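# Seat two printed parts on jig pins or press CALL

## Task

Working quickly because a courier is waiting, place both loose printed parts on their matching pins in the jig, arranged as the drawing shows. If the kit is one that ought not to be assembled, do not place them: leave its parts untouched and instead press the blue CALL button with a closed gripper and keep it pressed for about one second.

## Robot and tools

Robot: two arms, left_arm and right_arm, each a six-joint arm with a two-finger parallel gripper and a wrist camera. In the scene frame the origin sits at table-top height midway between the nominal bases; +x points out over the table, +z up, and left_arm is on the +y side (arm names do not match image sides). Calibrated bases: left_arm at (+0.034, +0.375, 0) m, quat_wxyz (+1.000, 0, 0, +0.013); right_arm at (+0.057, -0.308, 0) m, quat_wxyz (+1.000, 0, 0, -0.007).

Frames: every hand pose, velocity, target and wrist-camera pose is given in that arm's own base frame, not the scene frame. Fixed cameras (cam_high, cam_low, cam_over) and the table use the scene frame. A gripper's fingers point along its +z axis and part along its y axis. end_effector_position is the spot between the finger pads, about 1 cm short of the tips. Reported poses can be off by a few cm, more at long reach, and at rest a hand may sit a few cm from its command because of friction and weight; that by itself does not mean contact.

The row format (used by every moving tool): 16 numbers per row covering both arms, even if one is idle: left_arm x, y, z, qw, qx, qy, qz, opening, then right_arm the same eight. x, y, z are an absolute position in metres and the quaternion an absolute orientation (w first), both in that arm's base frame, so each half of a row is a pose, not an offset. Opening runs from -1 (closed) to +1 (fully open, 0.094 m). To hold an arm still, resend exactly the pose it had in the last result before it began holding, plus the opening it should keep; to keep an orientation, repeat the same quaternion rather than copying the drifted reported one. A 0 opening is a real command, so resend the current opening to leave a gripper alone.

execute_actions(actions, cameras): actions is a list of actions; each action is a list of up to 15 rows, one per 1/30 s control step, and a short action repeats its last row to fill 15 steps. Each target must lie within 0.6 m of that gripper's current position along each of its own axes, or the action is refused for both arms; a malformed action or a failing first action rejects the whole call. Images come back only with an empty actions list or when cameras names them (["all"], a list of names, or [] for none).

move(target, speed, blend, opening_speed, grip_force, blocking, cameras): drives each gripper in a straight line to one row of 16 numbers, or through a list of up to 15 rows, with no 0.6 m limit. speed is m/s, 0.002 to 4.3, default 0.25 (turning up to twice that in rad/s), one value or one per target. blend (m) rounds corners at intermediate targets; 0 stops at each. opening_speed (per second on the -1..+1 scale, at least 0.2) closes or opens gradually. grip_force is newtons per pad, 10 to 50, one value or one per arm; it persists, and low values close slowly. blocking=false returns after about 0.5 s while the move continues; a new move replaces it. Whole move is capped at 10 s. Opening changes at later targets apply only once everything has settled there. Paths ignore obstacles and the other arm, and do not route around bases: go around an arm's own base rather than near it.

wait(seconds 0 to 10, cameras) lets time pass with last commands held. stop(cameras) brakes a running move. zoom_image(camera, region [x0, y0, x1, y1] pixels, at most 504 per side) enlarges part of the newest image of cam_high, cam_low, cam_over, cam_left_wrist or cam_right_wrist (all 672x504). read_manual gives URDF licence texts only. finished_scene ends the scene permanently; the result must hold without the robot.

Results: per-arm end_effector_position and end_effector_quat_wxyz (base frame), Hand target (where the arm is actually being sent, possibly short of your command, especially orientation, which is clipped to 40 degrees from the measured one per step), Tool commands, Joint positions (last value is finger gap in m), joint torques, motor temperatures, grip_measured (opening on the command scale; reads up to about 2.5 mm wide when empty and narrower than a squeezed part) and grip_effort_nm (motor effort, negative closing). A move adds a "move:" line: done, off_target, moving, held or fault, with limits=paced (pose clipped) or limits=held (steps withheld). done means within 10 mm and 2 degrees; neither done nor off_target tells you about contact. MOTOR HOT appears at 85 °C; at 100 °C an OVER-TEMPERATURE FAULT drops that arm for 30 to 60 s or more, so avoid long stretched holds or pushing at unreachable poses.

Avoid: dropping parts or releasing them while moving, letting anything fall off the table or leaving it off the table, fast impacts or hard presses on fixed or heavy items, and any contact between the two arms (a gripper closing on the other arm's fingers counts). Faster moves hit harder and lag more; aiming far past a contact presses harder. Close slowly on fragile parts, and to release command an opening well above grip_measured.

Each tool is called after "Emit:" as name(argument=value, ...), one argument or row to a line, values as JSON.

## Session

Emit:
execute_actions(
  actions=[],
)

Scene clock: 0.00 s.
left_arm: end_effector_position=(+0.7929, +0.4261, +0.1129) grip_measured=+1.000 grip_effort_nm=n/a end_effector_quat_wxyz=(+0.679, +0.099, +0.688, +0.238) | right_arm: end_effector_position=(+0.3720, +0.0318, +0.3910) grip_measured=+1.000 grip_effort_nm=n/a end_effector_quat_wxyz=(+0.274, -0.158, +0.933, +0.171)
Joint positions: left_arm=[0.563 2.425 1.799 0.662 0.369 0.467 0.094] | right_arm=[-0.13 1.053 1.322 -1.371 -0.479 -0.349 0.094]
Joint velocities: within noise
Joint torques (N m): no reading
Motor temperatures (°C): left_arm=[35 29 31 32 33 30 27] | right_arm=[28 37 31 30 30 30 30]
Heat: left arm: hottest waist 35 °C; right arm: hottest shoulder 37 °C.
Hand target: left_arm +0.7975, +0.4290, +0.1394; +0.690, +0.103, +0.672, +0.248 | right_arm +0.3750, +0.0314, +0.4048; +0.288, -0.162, +0.929, +0.166
Tool commands: left_gripper/opening=+1.0 right_gripper/opening=+1.0

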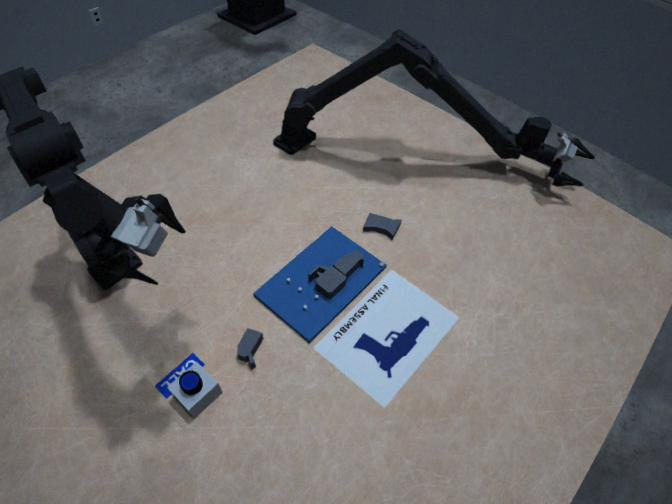

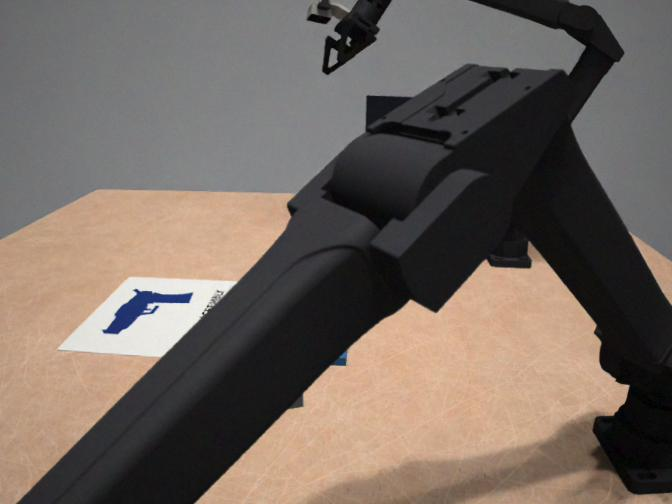

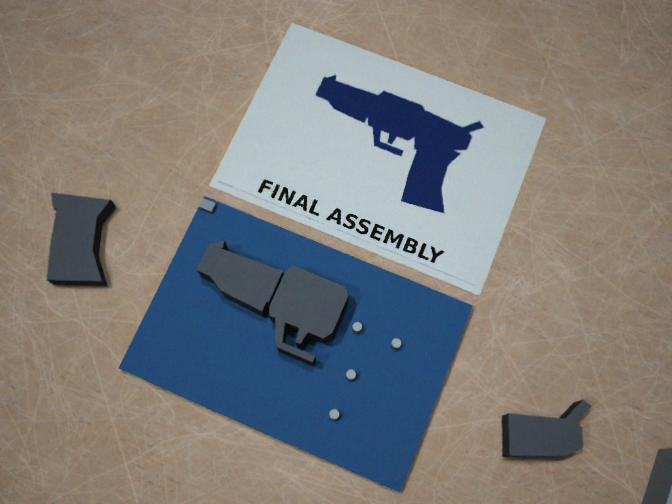

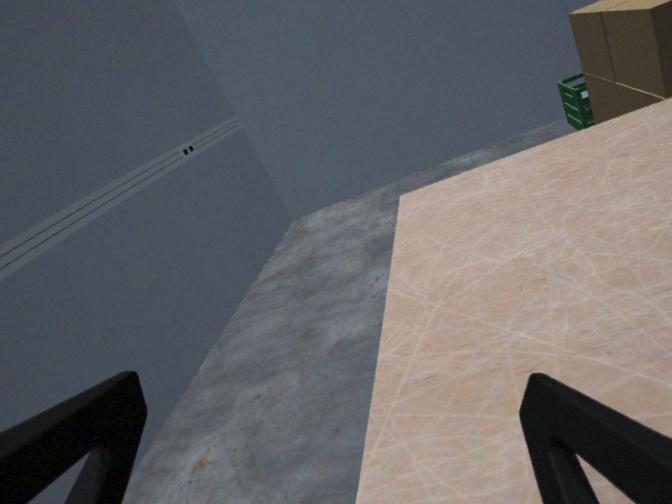

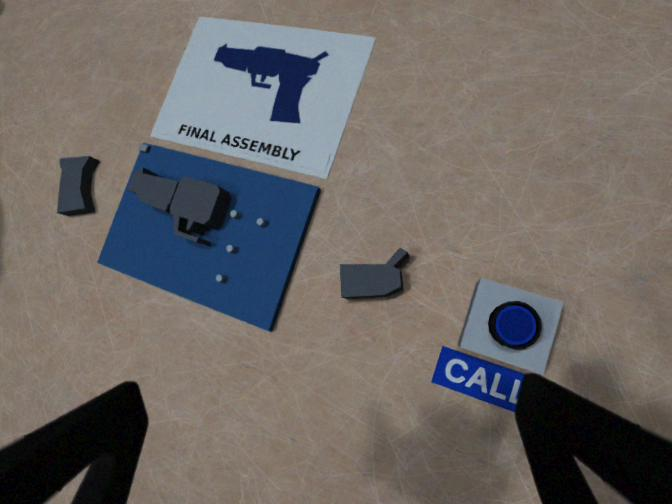

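Emit:
move(
  target=[0.7929,0.4261,0.1129,0.679,0.099,0.688,0.238,1.0,0.437,-0.060,0.15,0,0,1,0,-1.0],
  speed=0.4,
  cameras=["cam_right_wrist","cam_high"],
)

Scene clock: 32.40 s.
left_arm: end_effector_position=(+0.7929, +0.4261, +0.1129) grip_measured=+1.000 grip_effort_nm=-0.01 end_effector_quat_wxyz=(+0.679, +0.099, +0.688, +0.238) | right_arm: end_effector_position=(+0.4296, -0.0561, +0.1429) grip_measured=-0.989 grip_effort_nm=-0.61 end_effector_quat_wxyz=(-0.013, -0.008, +1.000, +0.003)
Joint positions: left_arm=[0.563 2.425 1.799 0.662 0.369 0.467 0.094] | right_arm=[-0.13 1.539 1.218 -1.277 -0.003 -0.147 0.001]
Joint torques (N m): left_arm=[-1.73 -21.89 9.39 1.18 -0.02 0] | right_arm=[-0.62 -10.17 9.39 0.2 0.11 0.04]
Motor temperatures (°C): left_arm=[35 32 34 32 32 30 27] | right_arm=[28 38 36 30 30 30 29]
Heat: left arm: hottest waist 35 °C; right arm: hottest shoulder 38 °C.
Hand target: left_arm +0.7929, +0.4260, +0.1130; +0.679, +0.099, +0.688, +0.238 | right_arm +0.4368, -0.0600, +0.1501; +0.000, +0.000, +1.000, +0.000
Off the commanded pose: left_arm 0.000 m, 0 deg | right_arm 0.011 m, 2 deg.
move: off_target (right_arm)
camera_calibration:
cam_right_wrist: T_world_to_cam=[[0.00554197, -0.999821, 0.0180683, -0.0645134], [-0.902744, 0.00276995, 0.43017, 0.365007], [-0.430143, -0.018695, -0.902567, 0.398348], [0, 0, 0, 1]] pos_world=[0.501212, -0.0580658, 0.203686]
Images, in order (width x height): cam_high 672x504, cam_right_wrist 672x504.

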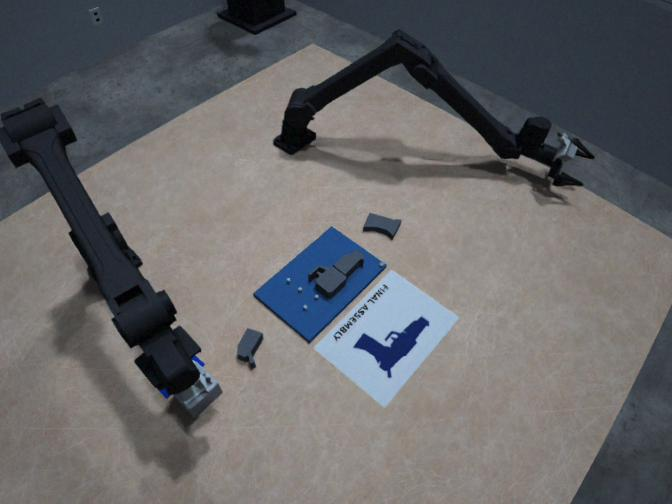

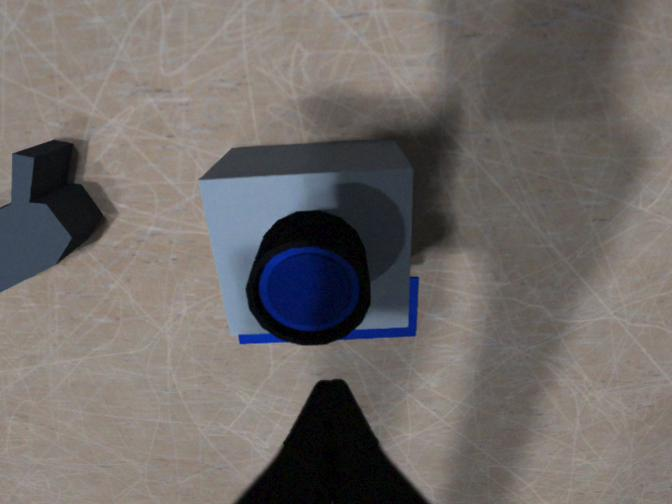

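Emit:
move(
  target=[
    [0.7929,0.4261,0.1129,0.679,0.099,0.688,0.238,1.0,0.443,-0.053,0.122,0,0,1,0,-1.0],
    [0.7929,0.4261,0.1129,0.679,0.099,0.688,0.238,1.0,0.443,-0.053,0.095,0,0,1,0,-1.0],
  ],
  speed=[0.2,0.04],
  blend=[0.003,0],
  cameras=["cam_right_wrist","cam_high"],
)

Scene clock: 49.47 s.
left_arm: end_effector_position=(+0.7929, +0.4261, +0.1129) grip_measured=+1.000 grip_effort_nm=-0.01 end_effector_quat_wxyz=(+0.679, +0.099, +0.688, +0.238) | right_arm: end_effector_position=(+0.4437, -0.0580, +0.1034) grip_measured=-0.989 grip_effort_nm=-0.61 end_effector_quat_wxyz=(+0.006, +0.001, +1.000, +0.000)
Joint positions: left_arm=[0.563 2.425 1.799 0.662 0.369 0.467 0.094] | right_arm=[-0.13 1.588 1.165 -1.137 -0.003 -0.129 0.001]
Joint torques (N m): left_arm=[-1.79 -21.95 9.39 1.2 -0.02 0] | right_arm=[0.62 -9.41 7.34 0.31 0.11 0.03]
Heat: left arm: hottest waist 35 °C; right arm: hottest elbow 40 °C.
Hand target: left_arm +0.7929, +0.4260, +0.1130; +0.679, +0.099, +0.688, +0.238 | right_arm +0.4428, -0.0531, +0.0951; +0.000, +0.000, +1.000, +0.000
Off the commanded pose: left_arm 0.000 m, 0 deg | right_arm 0.010 m, 1 deg.
move: done
camera_calibration:
cam_right_wrist: T_world_to_cam=[[-0.0131522, -0.999649, 0.0230097, -0.0579043], [-0.918417, 0.0211765, 0.395047, 0.406351], [-0.395395, -0.0159368, -0.918373, 0.355056], [0, 0, 0, 1]] pos_world=[0.512826, -0.0608307, 0.166879]
Images, in order (width x height): cam_high 672x504, cam_right_wrist 672x504.

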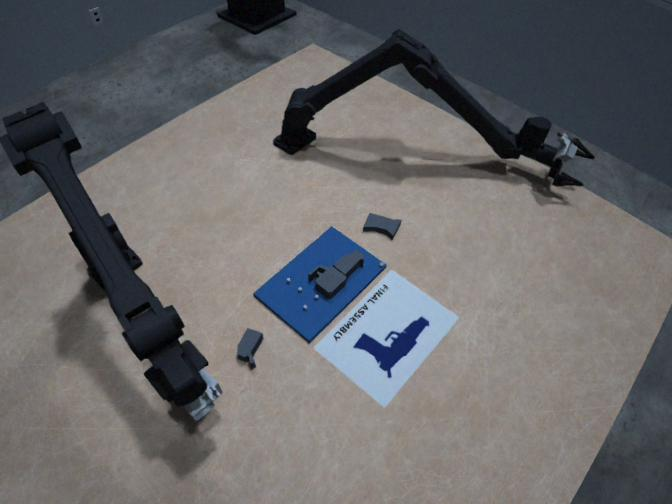

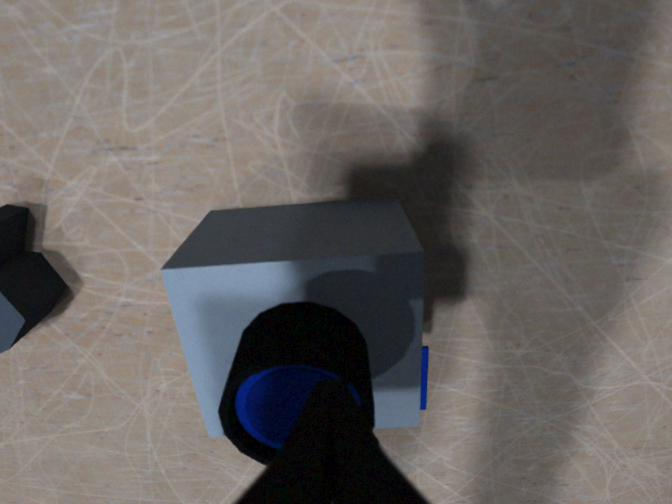

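Emit:
move(
  target=[
    [0.7929,0.4261,0.1129,0.679,0.099,0.688,0.238,1.0,0.438,-0.043,0.116,0,0,1,0,-1.0],
    [0.7929,0.4261,0.1129,0.679,0.099,0.688,0.238,1.0,0.437,-0.044,0.085,0,0,1,0,-1.0],
  ],
  speed=[0.15,0.04],
  blend=[0.002,0],
  cameras=["cam_right_wrist"],
)

Scene clock: 62.37 s.
left_arm: end_effector_position=(+0.7929, +0.4261, +0.1129) grip_measured=+1.000 grip_effort_nm=-0.01 end_effector_quat_wxyz=(+0.679, +0.099, +0.688, +0.238) | right_arm: end_effector_position=(+0.4380, -0.0501, +0.0920) grip_measured=-0.989 grip_effort_nm=-0.61 end_effector_quat_wxyz=(+0.004, +0.002, +1.000, +0.000)
Joint positions: left_arm=[0.563 2.425 1.799 0.662 0.369 0.467 0.094] | right_arm=[-0.114 1.587 1.131 -1.107 -0.002 -0.109 0.001]
Joint torques (N m): left_arm=[-1.73 -21.89 9.4 1.2 -0.02 0.01] | right_arm=[0.91 -9.52 7.13 0.31 0.09 0.03]
Heat: left arm: hottest waist 35 °C; right arm: hottest elbow 39 °C.
Hand target: left_arm +0.7929, +0.4260, +0.1130; +0.679, +0.099, +0.688, +0.238 | right_arm +0.4368, -0.0442, +0.0850; +0.000, +0.000, +1.000, +0.000
Off the commanded pose: left_arm 0.000 m, 0 deg | right_arm 0.009 m, 1 deg.
move: done
camera_calibration:
cam_right_wrist: T_world_to_cam=[[-0.016137, -0.999598, 0.0232947, -0.048532], [-0.91711, 0.0240782, 0.397905, 0.404747], [-0.398306, -0.0149428, -0.917131, 0.34369], [0, 0, 0, 1]] pos_world=[0.507309, -0.0531224, 0.155288]
Images, in order (width x height): cam_right_wrist 672x504.

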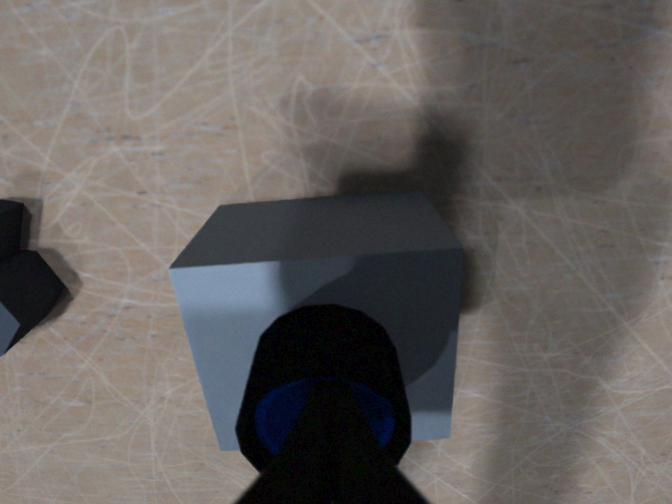

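Emit:
move(
  target=[0.7929,0.4261,0.1129,0.679,0.099,0.688,0.238,1.0,0.437,-0.044,0.072,0,0,1,0,-1.0],
  speed=0.04,
  cameras=["cam_right_wrist"],
)

Scene clock: 66.03 s.
left_arm: end_effector_position=(+0.7929, +0.4261, +0.1129) grip_measured=+1.000 grip_effort_nm=-0.01 end_effector_quat_wxyz=(+0.679, +0.099, +0.688, +0.238) | right_arm: end_effector_position=(+0.4386, -0.0502, +0.0897) grip_measured=-0.989 grip_effort_nm=-0.61 end_effector_quat_wxyz=(+0.008, +0.002, +1.000, +0.000)
Joint positions: left_arm=[0.563 2.425 1.799 0.662 0.369 0.467 0.094] | right_arm=[-0.114 1.587 1.124 -1.092 -0.002 -0.109 0.001]
Joint torques (N m): left_arm=[-1.79 -21.89 9.4 1.2 -0.03 0] | right_arm=[0.73 -8.41 6.27 1.11 0.09 0.03]
Heat: left arm: hottest waist 35 °C; right arm: hottest shoulder 39 °C.
Hand target: left_arm +0.7929, +0.4260, +0.1130; +0.679, +0.099, +0.688, +0.238 | right_arm +0.4364, -0.0442, +0.0725; +0.000, +0.000, +1.000, +0.000
Off the commanded pose: left_arm 0.000 m, 0 deg | right_arm 0.019 m, 1 deg.
move: off_target (right_arm)
camera_calibration:
cam_right_wrist: T_world_to_cam=[[-0.0163043, -0.99958, 0.0239401, -0.0484997], [-0.91994, 0.024377, 0.3913, 0.408185], [-0.391719, -0.0156436, -0.919952, 0.339072], [0, 0, 0, 1]] pos_world=[0.507536, -0.0531254, 0.153368]
Images, in order (width x height): cam_right_wrist 672x504.

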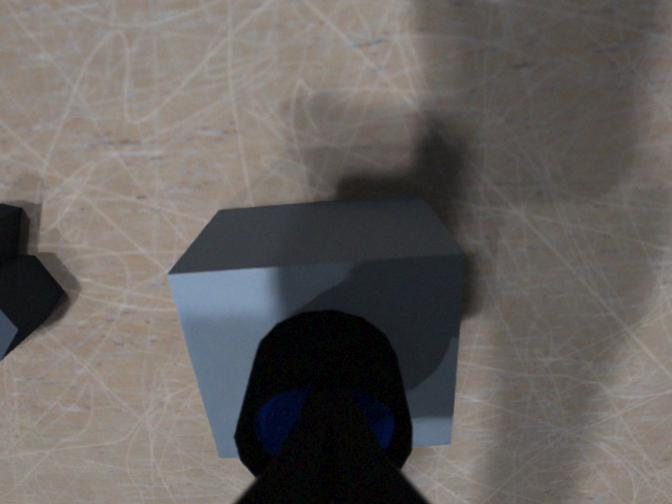

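Emit:
move(
  target=[0.7929,0.4261,0.1129,0.679,0.099,0.688,0.238,1.0,0.437,-0.044,0.055,0,0,1,0,-1.0],
  speed=0.04,
  cameras=["cam_right_wrist"],
)

Scene clock: 69.13 s.
left_arm: end_effector_position=(+0.7929, +0.4261, +0.1129) grip_measured=+1.000 grip_effort_nm=-0.01 end_effector_quat_wxyz=(+0.679, +0.099, +0.688, +0.238) | right_arm: end_effector_position=(+0.4378, -0.0499, +0.0870) grip_measured=-0.989 grip_effort_nm=-0.61 end_effector_quat_wxyz=(+0.016, +0.002, +1.000, -0.001)
Joint positions: left_arm=[0.563 2.425 1.799 0.662 0.369 0.467 0.094] | right_arm=[-0.113 1.578 1.105 -1.066 -0.002 -0.109 0.001]
Joint torques (N m): left_arm=[-1.67 -21.95 9.4 1.18 -0.02 0] | right_arm=[0.73 -6.42 5.78 1.76 0.09 0.03]
Heat: left arm: hottest waist 35 °C; right arm: hottest shoulder 39 °C.
Hand target: left_arm +0.7929, +0.4260, +0.1130; +0.679, +0.099, +0.688, +0.238 | right_arm +0.4349, -0.0441, +0.0565; +0.000, +0.000, +1.000, +0.000
Off the commanded pose: left_arm 0.000 m, 0 deg | right_arm 0.033 m, 2 deg.
move: off_target (right_arm)
camera_calibration:
cam_right_wrist: T_world_to_cam=[[-0.0163535, -0.999539, 0.0255746, -0.0483265], [-0.926348, 0.0247728, 0.375854, 0.412568], [-0.376314, -0.0175445, -0.926326, 0.33007], [0, 0, 0, 1]] pos_world=[0.505601, -0.0527338, 0.151923]
Images, in order (width x height): cam_right_wrist 672x504.

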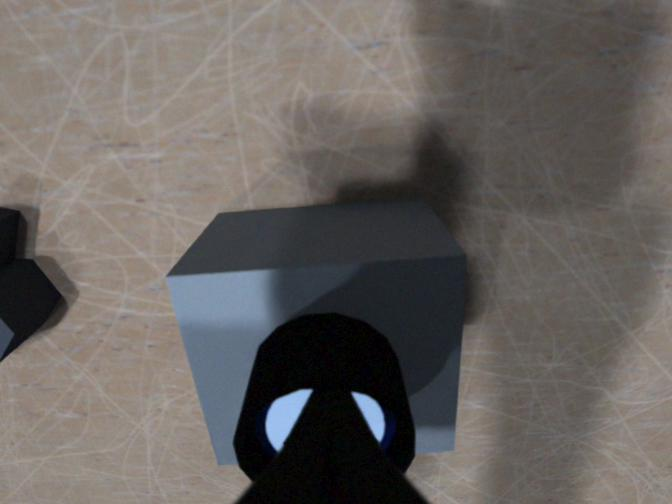

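Emit:
wait(
  seconds=1.2,
  cameras=["cam_right_wrist"],
)

Emit:
move(
  target=[0.7929,0.4261,0.1129,0.679,0.099,0.688,0.238,1.0,0.437,-0.048,0.15,0,0,1,0,-1.0],
  speed=0.12,
  cameras=["cam_right_wrist"],
)

Scene clock: 72.33 s.
left_arm: end_effector_position=(+0.7929, +0.4261, +0.1129) grip_measured=+1.000 grip_effort_nm=-0.01 end_effector_quat_wxyz=(+0.679, +0.099, +0.688, +0.238) | right_arm: end_effector_position=(+0.4378, -0.0499, +0.0872) grip_measured=-0.989 grip_effort_nm=-0.61 end_effector_quat_wxyz=(+0.016, +0.002, +1.000, -0.001)
Joint positions: left_arm=[0.563 2.425 1.799 0.662 0.369 0.467 0.094] | right_arm=[-0.113 1.578 1.105 -1.066 -0.002 -0.109 0.001]
Joint torques (N m): left_arm=[-1.73 -21.95 9.39 1.17 -0.02 0] | right_arm=[0.85 -6.36 5.76 1.8 0.1 0.03]
Heat: left arm: hottest waist 35 °C; right arm: hottest shoulder 39 °C.
Hand target: left_arm +0.7929, +0.4260, +0.1130; +0.679, +0.099, +0.688, +0.238 | right_arm +0.4349, -0.0441, +0.0567; +0.000, +0.000, +1.000, +0.000
Tool commands: left_gripper/opening=+1.0 right_gripper/opening=-1.0
Off the commanded pose: left_arm 0.000 m, 0 deg | right_arm 0.033 m, 2 deg.
wait: 1.20 s; at rest from the start
camera_calibration:
cam_right_wrist: T_world_to_cam=[[-0.0163236, -0.999537, 0.0256603, -0.0483601], [-0.926481, 0.024771, 0.375524, 0.412612], [-0.375986, -0.0176439, -0.926457, 0.330103], [0, 0, 0, 1]] pos_world=[0.505602, -0.0527343, 0.152122]
Images, in order (width x height): cam_right_wrist 672x504.

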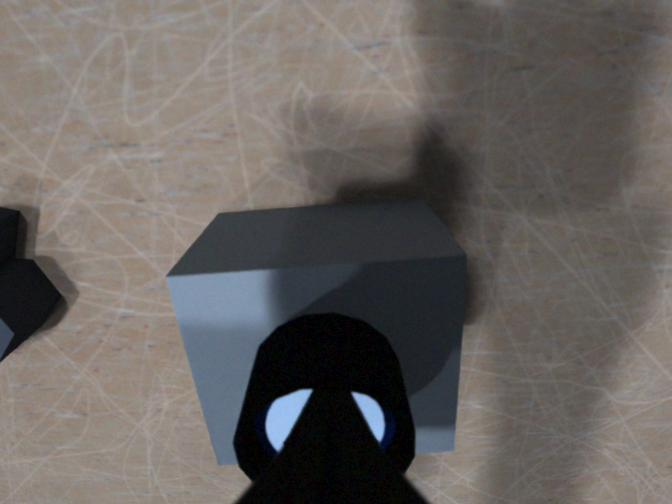

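Scene clock: 73.77 s.
left_arm: end_effector_position=(+0.7929, +0.4261, +0.1129) grip_measured=+1.000 grip_effort_nm=-0.01 end_effector_quat_wxyz=(+0.679, +0.099, +0.688, +0.238) | right_arm: end_effector_position=(+0.4175, -0.0476, +0.1286) grip_measured=-0.989 grip_effort_nm=-0.61 end_effector_quat_wxyz=(-0.026, +0.002, +1.000, +0.004)
Joint positions: left_arm=[0.563 2.425 1.799 0.662 0.369 0.467 0.094] | right_arm=[-0.113 1.534 1.172 -1.261 -0.002 -0.109 0.001]
Joint torques (N m): left_arm=[-1.79 -21.95 9.39 1.2 -0.02 0.01] | right_arm=[0.09 -9.99 12.18 -0.44 0.09 -0.06]
Heat: left arm: hottest waist 35 °C; right arm: hottest shoulder 39 °C.
Hand target: left_arm +0.7929, +0.4260, +0.1130; +0.679, +0.099, +0.688, +0.238 | right_arm +0.4359, -0.0479, +0.1501; +0.000, +0.000, +1.000, +0.000
Off the commanded pose: left_arm 0.000 m, 0 deg | right_arm 0.029 m, 3 deg.
move: off_target (right_arm)
camera_calibration:
cam_right_wrist: T_world_to_cam=[[-0.0145888, -0.999742, 0.0174233, -0.0470973], [-0.891623, 0.0208936, 0.452297, 0.35356], [-0.452544, -0.00893653, -0.891697, 0.38876], [0, 0, 0, 1]] pos_world=[0.490486, -0.0509982, 0.187563]
Images, in order (width x height): cam_right_wrist 672x504.

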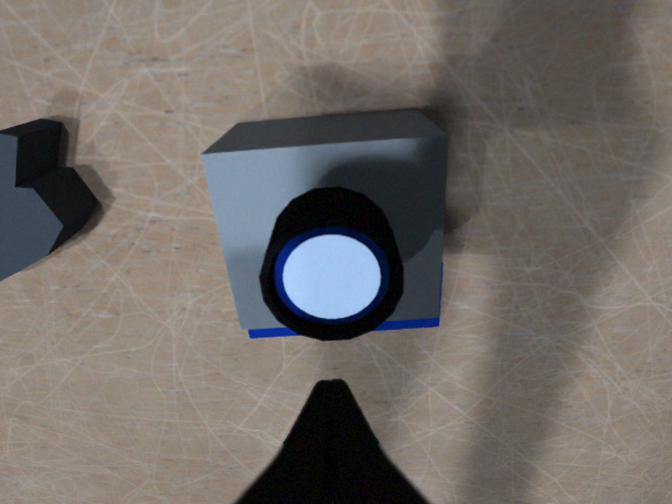

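The CALL button is lit and stays lit after release.

Emit:
finished_scene(
)

The scene is finished: the task was done.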